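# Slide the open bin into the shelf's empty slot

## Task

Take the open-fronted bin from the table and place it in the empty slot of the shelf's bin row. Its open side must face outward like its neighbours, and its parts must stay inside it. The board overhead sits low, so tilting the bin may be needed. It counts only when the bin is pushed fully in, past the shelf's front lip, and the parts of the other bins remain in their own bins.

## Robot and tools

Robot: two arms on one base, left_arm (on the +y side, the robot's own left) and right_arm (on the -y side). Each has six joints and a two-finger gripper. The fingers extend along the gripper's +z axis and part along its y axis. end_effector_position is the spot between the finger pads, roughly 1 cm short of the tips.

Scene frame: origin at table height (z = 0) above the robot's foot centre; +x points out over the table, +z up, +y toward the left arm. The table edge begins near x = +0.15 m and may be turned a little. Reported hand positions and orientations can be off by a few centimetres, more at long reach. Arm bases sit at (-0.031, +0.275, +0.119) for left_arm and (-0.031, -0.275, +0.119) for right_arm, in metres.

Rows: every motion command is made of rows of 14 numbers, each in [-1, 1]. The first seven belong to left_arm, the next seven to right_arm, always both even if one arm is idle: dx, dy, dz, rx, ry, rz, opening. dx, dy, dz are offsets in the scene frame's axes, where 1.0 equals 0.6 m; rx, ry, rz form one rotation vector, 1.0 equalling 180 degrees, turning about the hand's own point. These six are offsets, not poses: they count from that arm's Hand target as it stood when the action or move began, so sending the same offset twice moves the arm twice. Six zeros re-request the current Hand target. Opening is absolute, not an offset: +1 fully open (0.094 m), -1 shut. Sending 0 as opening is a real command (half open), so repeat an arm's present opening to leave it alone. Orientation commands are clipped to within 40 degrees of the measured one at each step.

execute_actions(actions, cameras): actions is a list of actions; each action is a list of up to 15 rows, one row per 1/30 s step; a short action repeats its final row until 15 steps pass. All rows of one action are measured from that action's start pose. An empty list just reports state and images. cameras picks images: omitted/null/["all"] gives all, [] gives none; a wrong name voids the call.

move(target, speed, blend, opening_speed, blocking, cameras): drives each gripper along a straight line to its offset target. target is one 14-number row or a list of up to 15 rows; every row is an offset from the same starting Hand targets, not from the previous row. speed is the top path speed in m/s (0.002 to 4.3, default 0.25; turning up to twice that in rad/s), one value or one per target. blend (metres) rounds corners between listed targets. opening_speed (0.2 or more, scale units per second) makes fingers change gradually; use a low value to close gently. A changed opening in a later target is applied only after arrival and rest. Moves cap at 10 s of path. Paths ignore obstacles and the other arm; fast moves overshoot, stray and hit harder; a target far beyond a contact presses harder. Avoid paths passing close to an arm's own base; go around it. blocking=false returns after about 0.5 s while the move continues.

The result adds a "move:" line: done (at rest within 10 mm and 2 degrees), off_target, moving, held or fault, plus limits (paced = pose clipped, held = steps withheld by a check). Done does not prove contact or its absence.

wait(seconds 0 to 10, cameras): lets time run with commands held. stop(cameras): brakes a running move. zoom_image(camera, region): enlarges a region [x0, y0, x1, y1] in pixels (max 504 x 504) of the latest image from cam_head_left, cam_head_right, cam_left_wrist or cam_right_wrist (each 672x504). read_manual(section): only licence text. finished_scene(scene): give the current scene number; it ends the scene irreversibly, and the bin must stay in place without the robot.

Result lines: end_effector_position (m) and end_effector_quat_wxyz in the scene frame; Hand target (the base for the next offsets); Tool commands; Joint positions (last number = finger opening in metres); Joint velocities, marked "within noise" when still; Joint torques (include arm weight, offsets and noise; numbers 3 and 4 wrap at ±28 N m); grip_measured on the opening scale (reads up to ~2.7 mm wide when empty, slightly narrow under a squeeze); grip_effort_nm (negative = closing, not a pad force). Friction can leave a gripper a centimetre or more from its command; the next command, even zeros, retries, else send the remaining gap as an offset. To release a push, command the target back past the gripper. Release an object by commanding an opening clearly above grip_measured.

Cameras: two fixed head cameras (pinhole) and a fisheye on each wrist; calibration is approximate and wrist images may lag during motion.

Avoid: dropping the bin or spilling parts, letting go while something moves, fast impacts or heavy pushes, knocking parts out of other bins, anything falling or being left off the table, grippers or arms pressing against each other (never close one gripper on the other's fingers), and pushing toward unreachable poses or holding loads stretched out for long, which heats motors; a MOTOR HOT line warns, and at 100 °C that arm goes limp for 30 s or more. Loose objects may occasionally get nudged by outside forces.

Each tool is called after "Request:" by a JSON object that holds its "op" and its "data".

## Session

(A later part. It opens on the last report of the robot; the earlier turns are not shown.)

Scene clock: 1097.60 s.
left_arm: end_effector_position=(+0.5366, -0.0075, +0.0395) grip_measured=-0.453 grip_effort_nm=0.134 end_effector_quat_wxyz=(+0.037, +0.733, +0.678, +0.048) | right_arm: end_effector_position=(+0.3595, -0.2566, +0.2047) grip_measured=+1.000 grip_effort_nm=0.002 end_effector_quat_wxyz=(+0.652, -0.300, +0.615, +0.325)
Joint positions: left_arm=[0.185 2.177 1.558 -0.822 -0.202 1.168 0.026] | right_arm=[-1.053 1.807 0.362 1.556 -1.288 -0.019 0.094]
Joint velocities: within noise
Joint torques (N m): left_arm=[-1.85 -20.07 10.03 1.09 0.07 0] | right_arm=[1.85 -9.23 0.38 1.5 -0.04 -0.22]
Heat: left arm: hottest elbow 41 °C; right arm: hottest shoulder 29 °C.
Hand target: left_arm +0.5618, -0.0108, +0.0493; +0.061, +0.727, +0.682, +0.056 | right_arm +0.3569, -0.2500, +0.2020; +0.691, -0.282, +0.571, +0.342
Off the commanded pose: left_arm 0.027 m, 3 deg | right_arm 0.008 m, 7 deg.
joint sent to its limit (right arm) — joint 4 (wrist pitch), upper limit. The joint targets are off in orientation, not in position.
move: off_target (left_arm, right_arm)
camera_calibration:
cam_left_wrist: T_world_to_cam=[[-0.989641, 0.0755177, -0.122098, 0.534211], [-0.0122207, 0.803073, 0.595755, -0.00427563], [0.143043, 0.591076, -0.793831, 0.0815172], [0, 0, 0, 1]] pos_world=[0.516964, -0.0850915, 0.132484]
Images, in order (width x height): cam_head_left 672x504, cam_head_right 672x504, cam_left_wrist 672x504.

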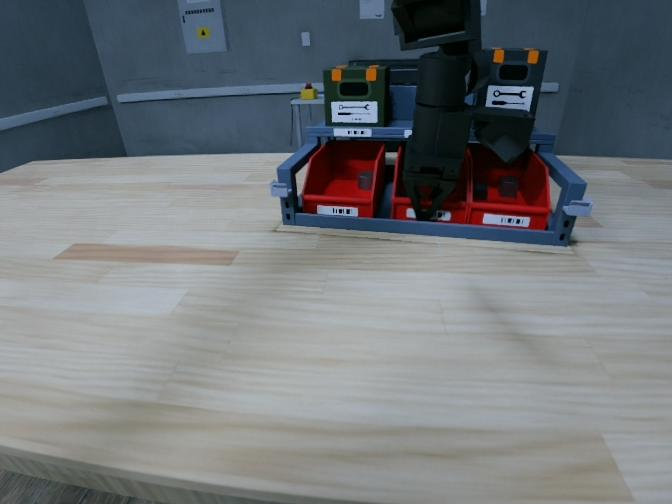

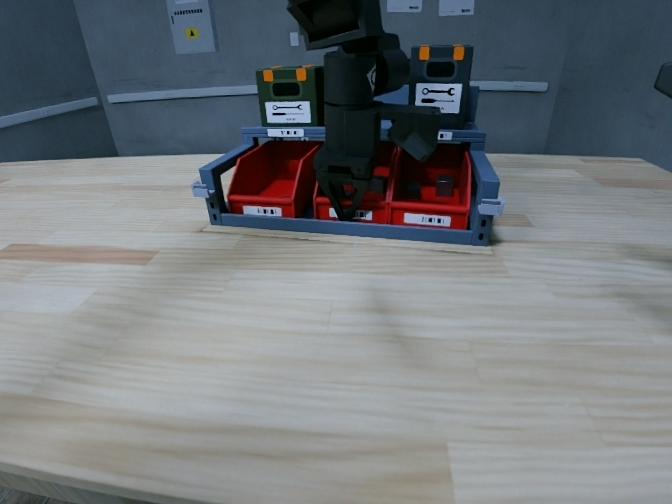

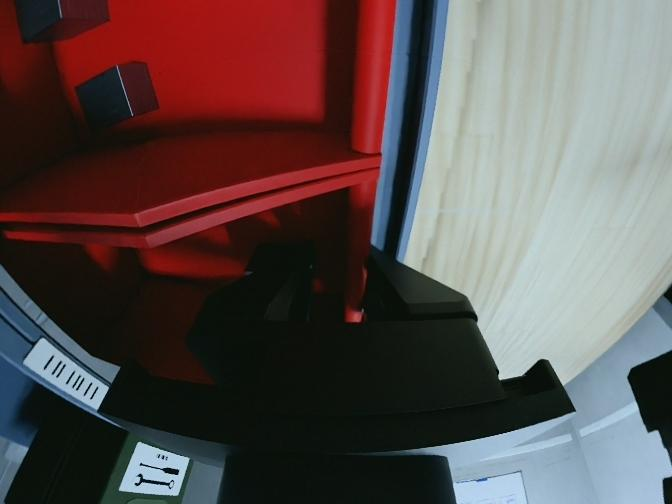

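Request:
{"op": "move", "data": {"target": [-0.006,0,0.15,0,0.01,0,-0.4, 0,0,0,0,0,0,1], "speed": 0.08, "cameras": ["cam_head_left","cam_head_right","cam_left_wrist"]}}

Request:
{"op": "zoom_image", "data": {"camera": "cam_head_left", "region": [290, 130, 510, 250]}}

Scene clock: 1108.70 s.
left_arm: end_effector_position=(+0.5382, +0.0009, +0.1117) grip_measured=-0.402 grip_effort_nm=0.139 end_effector_quat_wxyz=(+0.022, +0.733, +0.679, +0.037) | right_arm: end_effector_position=(+0.3595, -0.2566, +0.2047) grip_measured=+1.000 grip_effort_nm=-0.002 end_effector_quat_wxyz=(+0.652, -0.300, +0.615, +0.325)
Joint positions: left_arm=[0.185 2.086 1.62 -1.012 -0.192 1.159 0.028] | right_arm=[-1.053 1.807 0.362 1.556 -1.288 -0.019 0.094]
Joint velocities: within noise
Joint torques (N m): left_arm=[-3.37 -21.25 11.43 -0.1 0.14 -0.13] | right_arm=[2.02 -9.23 0.38 1.48 -0.03 -0.22]
Heat: left arm: hottest elbow 41 °C; right arm: hottest shoulder 29 °C.
Hand target: left_arm +0.5581, -0.0108, +0.1394; +0.050, +0.727, +0.683, +0.045 | right_arm +0.3569, -0.2500, +0.2020; +0.691, -0.282, +0.571, +0.342
Off the commanded pose: left_arm 0.036 m, 3 deg | right_arm 0.008 m, 7 deg.
joint sent to its limit (right arm) — joint 4 (wrist pitch), upper limit. The joint targets are off in orientation, not in position.
move: off_target (left_arm, right_arm)
camera_calibration:
cam_left_wrist: T_world_to_cam=[[-0.99363, 0.0728331, -0.0859936, 0.542097], [0.00650224, 0.798865, 0.601475, -0.0647331], [0.112505, 0.597084, -0.79425, 0.150083], [0, 0, 0, 1]] pos_world=[0.52218, -0.077382, 0.204756]
Images, in order (width x height): cam_head_left 672x504, cam_head_right 672x504, cam_left_wrist 672x504.

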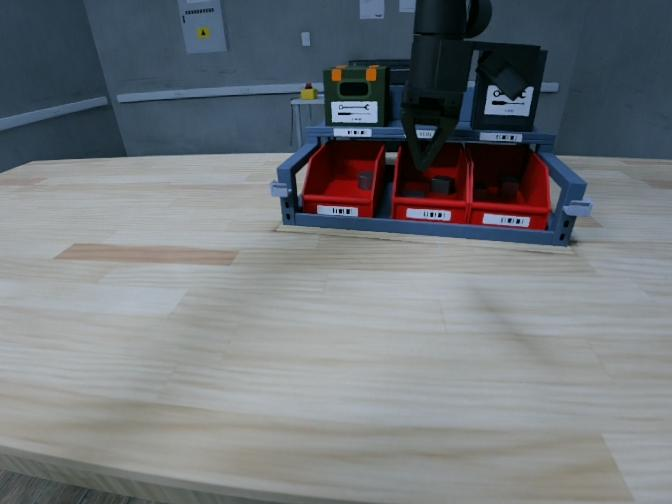

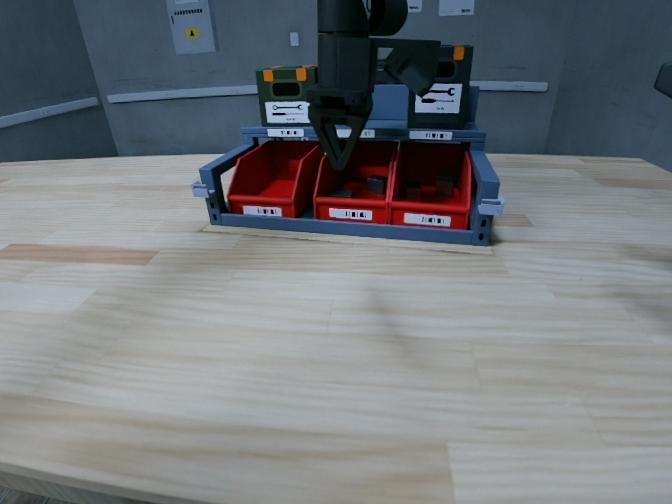

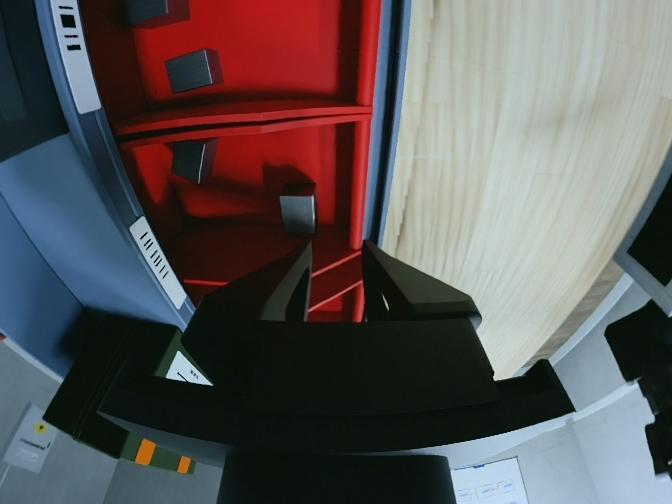

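Scaled by 2.291 from the camera's 672x504 image, which has a finer 960x720 frame.

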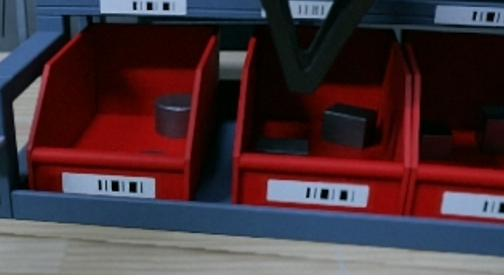

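Request:
{"op": "move", "data": {"target": [[0,0,0.2,0,0,0,-0.4, 0,0,0,0,0,0,1],[-0.25,0.1,0.3,0,0,0,-0.4, 0,0,0,0,0,0,1]], "speed": 0.2}}

Request:
{"op": "zoom_image", "data": {"camera": "cam_head_left", "region": [270, 50, 600, 260]}}

Request:
{"op": "zoom_image", "data": {"camera": "cam_right_wrist", "region": [260, 130, 500, 330]}}

Scene clock: 1117.40 s.
left_arm: end_effector_position=(+0.4166, +0.0536, +0.3201) grip_measured=-0.402 grip_effort_nm=0.134 end_effector_quat_wxyz=(+0.056, +0.724, +0.686, +0.046) | right_arm: end_effector_position=(+0.3595, -0.2566, +0.2047) grip_measured=+1.000 grip_effort_nm=-0.002 end_effector_quat_wxyz=(+0.652, -0.300, +0.615, +0.325)
Joint positions: left_arm=[0.101 1.544 1.396 -1.277 -0.201 1.063 0.028] | right_arm=[-1.053 1.807 0.362 1.556 -1.288 -0.019 0.094]
Joint velocities: within noise
Joint torques (N m): left_arm=[-3.25 -14.1 8.03 0.05 -0.06 -0.14] | right_arm=[1.73 -9.29 0.38 1.51 -0.03 -0.23]
Heat: left arm: hottest elbow 41 °C; right arm: hottest shoulder 29 °C.
Hand target: left_arm +0.4082, +0.0493, +0.3193; +0.050, +0.727, +0.683, +0.045 | right_arm +0.3569, -0.2500, +0.2020; +0.691, -0.282, +0.571, +0.342
Off the commanded pose: left_arm 0.010 m, 1 deg | right_arm 0.008 m, 7 deg.
joint sent to its limit (right arm) — joint 4 (wrist pitch), upper limit. The joint targets are off in orientation, not in position.
move: off_target (right_arm)
camera_calibration:
cam_left_wrist: T_world_to_cam=[[-0.988066, 0.048513, -0.146195, 0.453504], [-0.0440187, 0.820598, 0.569809, -0.201335], [0.14761, 0.569444, -0.808669, 0.289279], [0, 0, 0, 1]] pos_world=[0.396529, -0.0215136, 0.414953]
cam_right_wrist: T_world_to_cam=[[0.801137, -0.598447, 0.00640002, -0.44121], [-0.317993, -0.434705, -0.842563, 0.177766], [0.507012, 0.672973, -0.53856, 0.222723], [0, 0, 0, 1]] pos_world=[0.297074, -0.336652, 0.272552]

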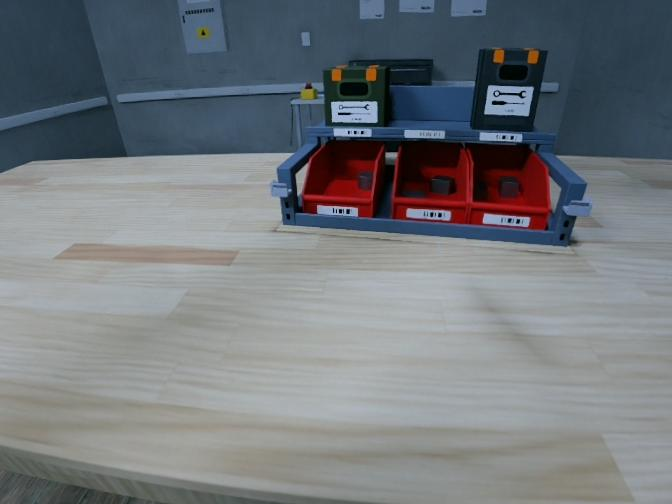

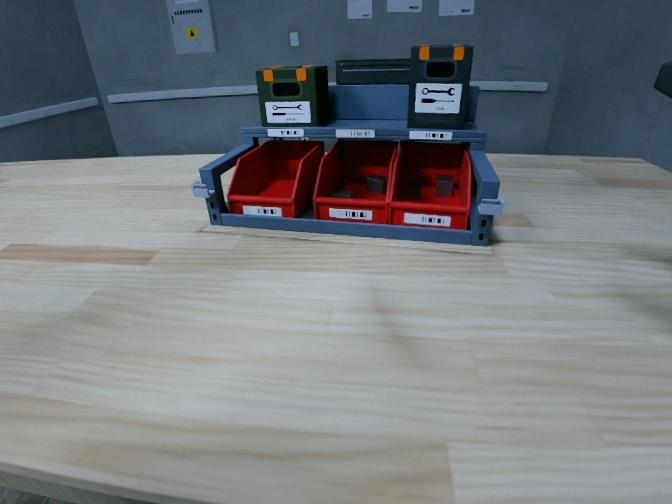

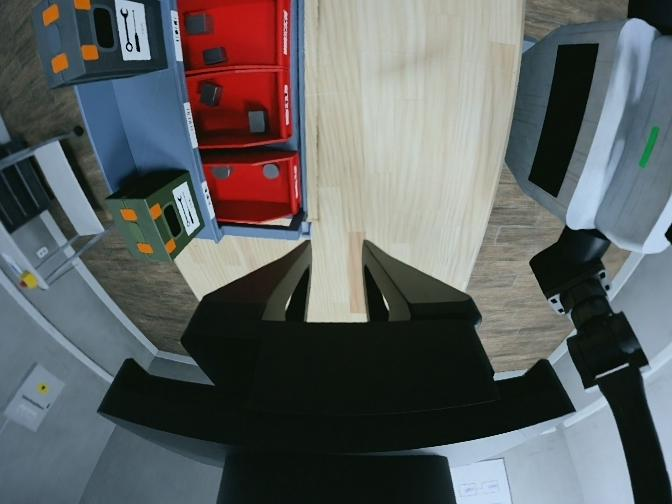

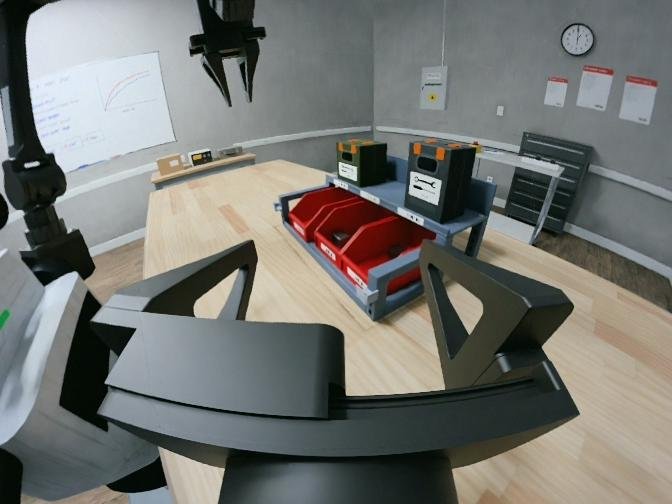

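Scaled by 1.527 from the camera's 672x504 image, which has a finer 960x720 frame.

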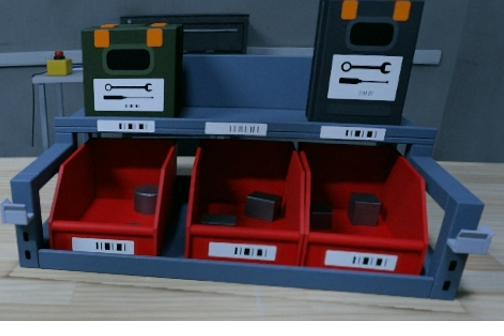

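Scaled by 2.100 from the camera's 672x504 image, which has a finer 960x720 frame.

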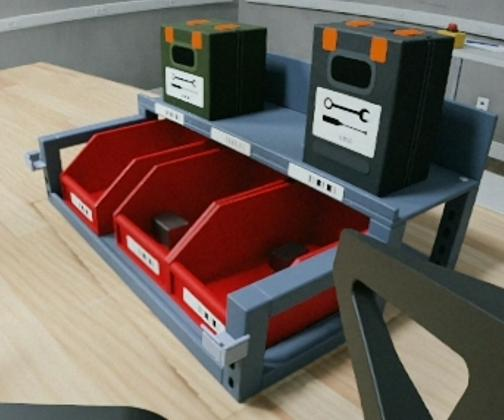

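Request:
{"op": "finished_scene", "data": {"scene": 1}}

The scene is finished: the task was done.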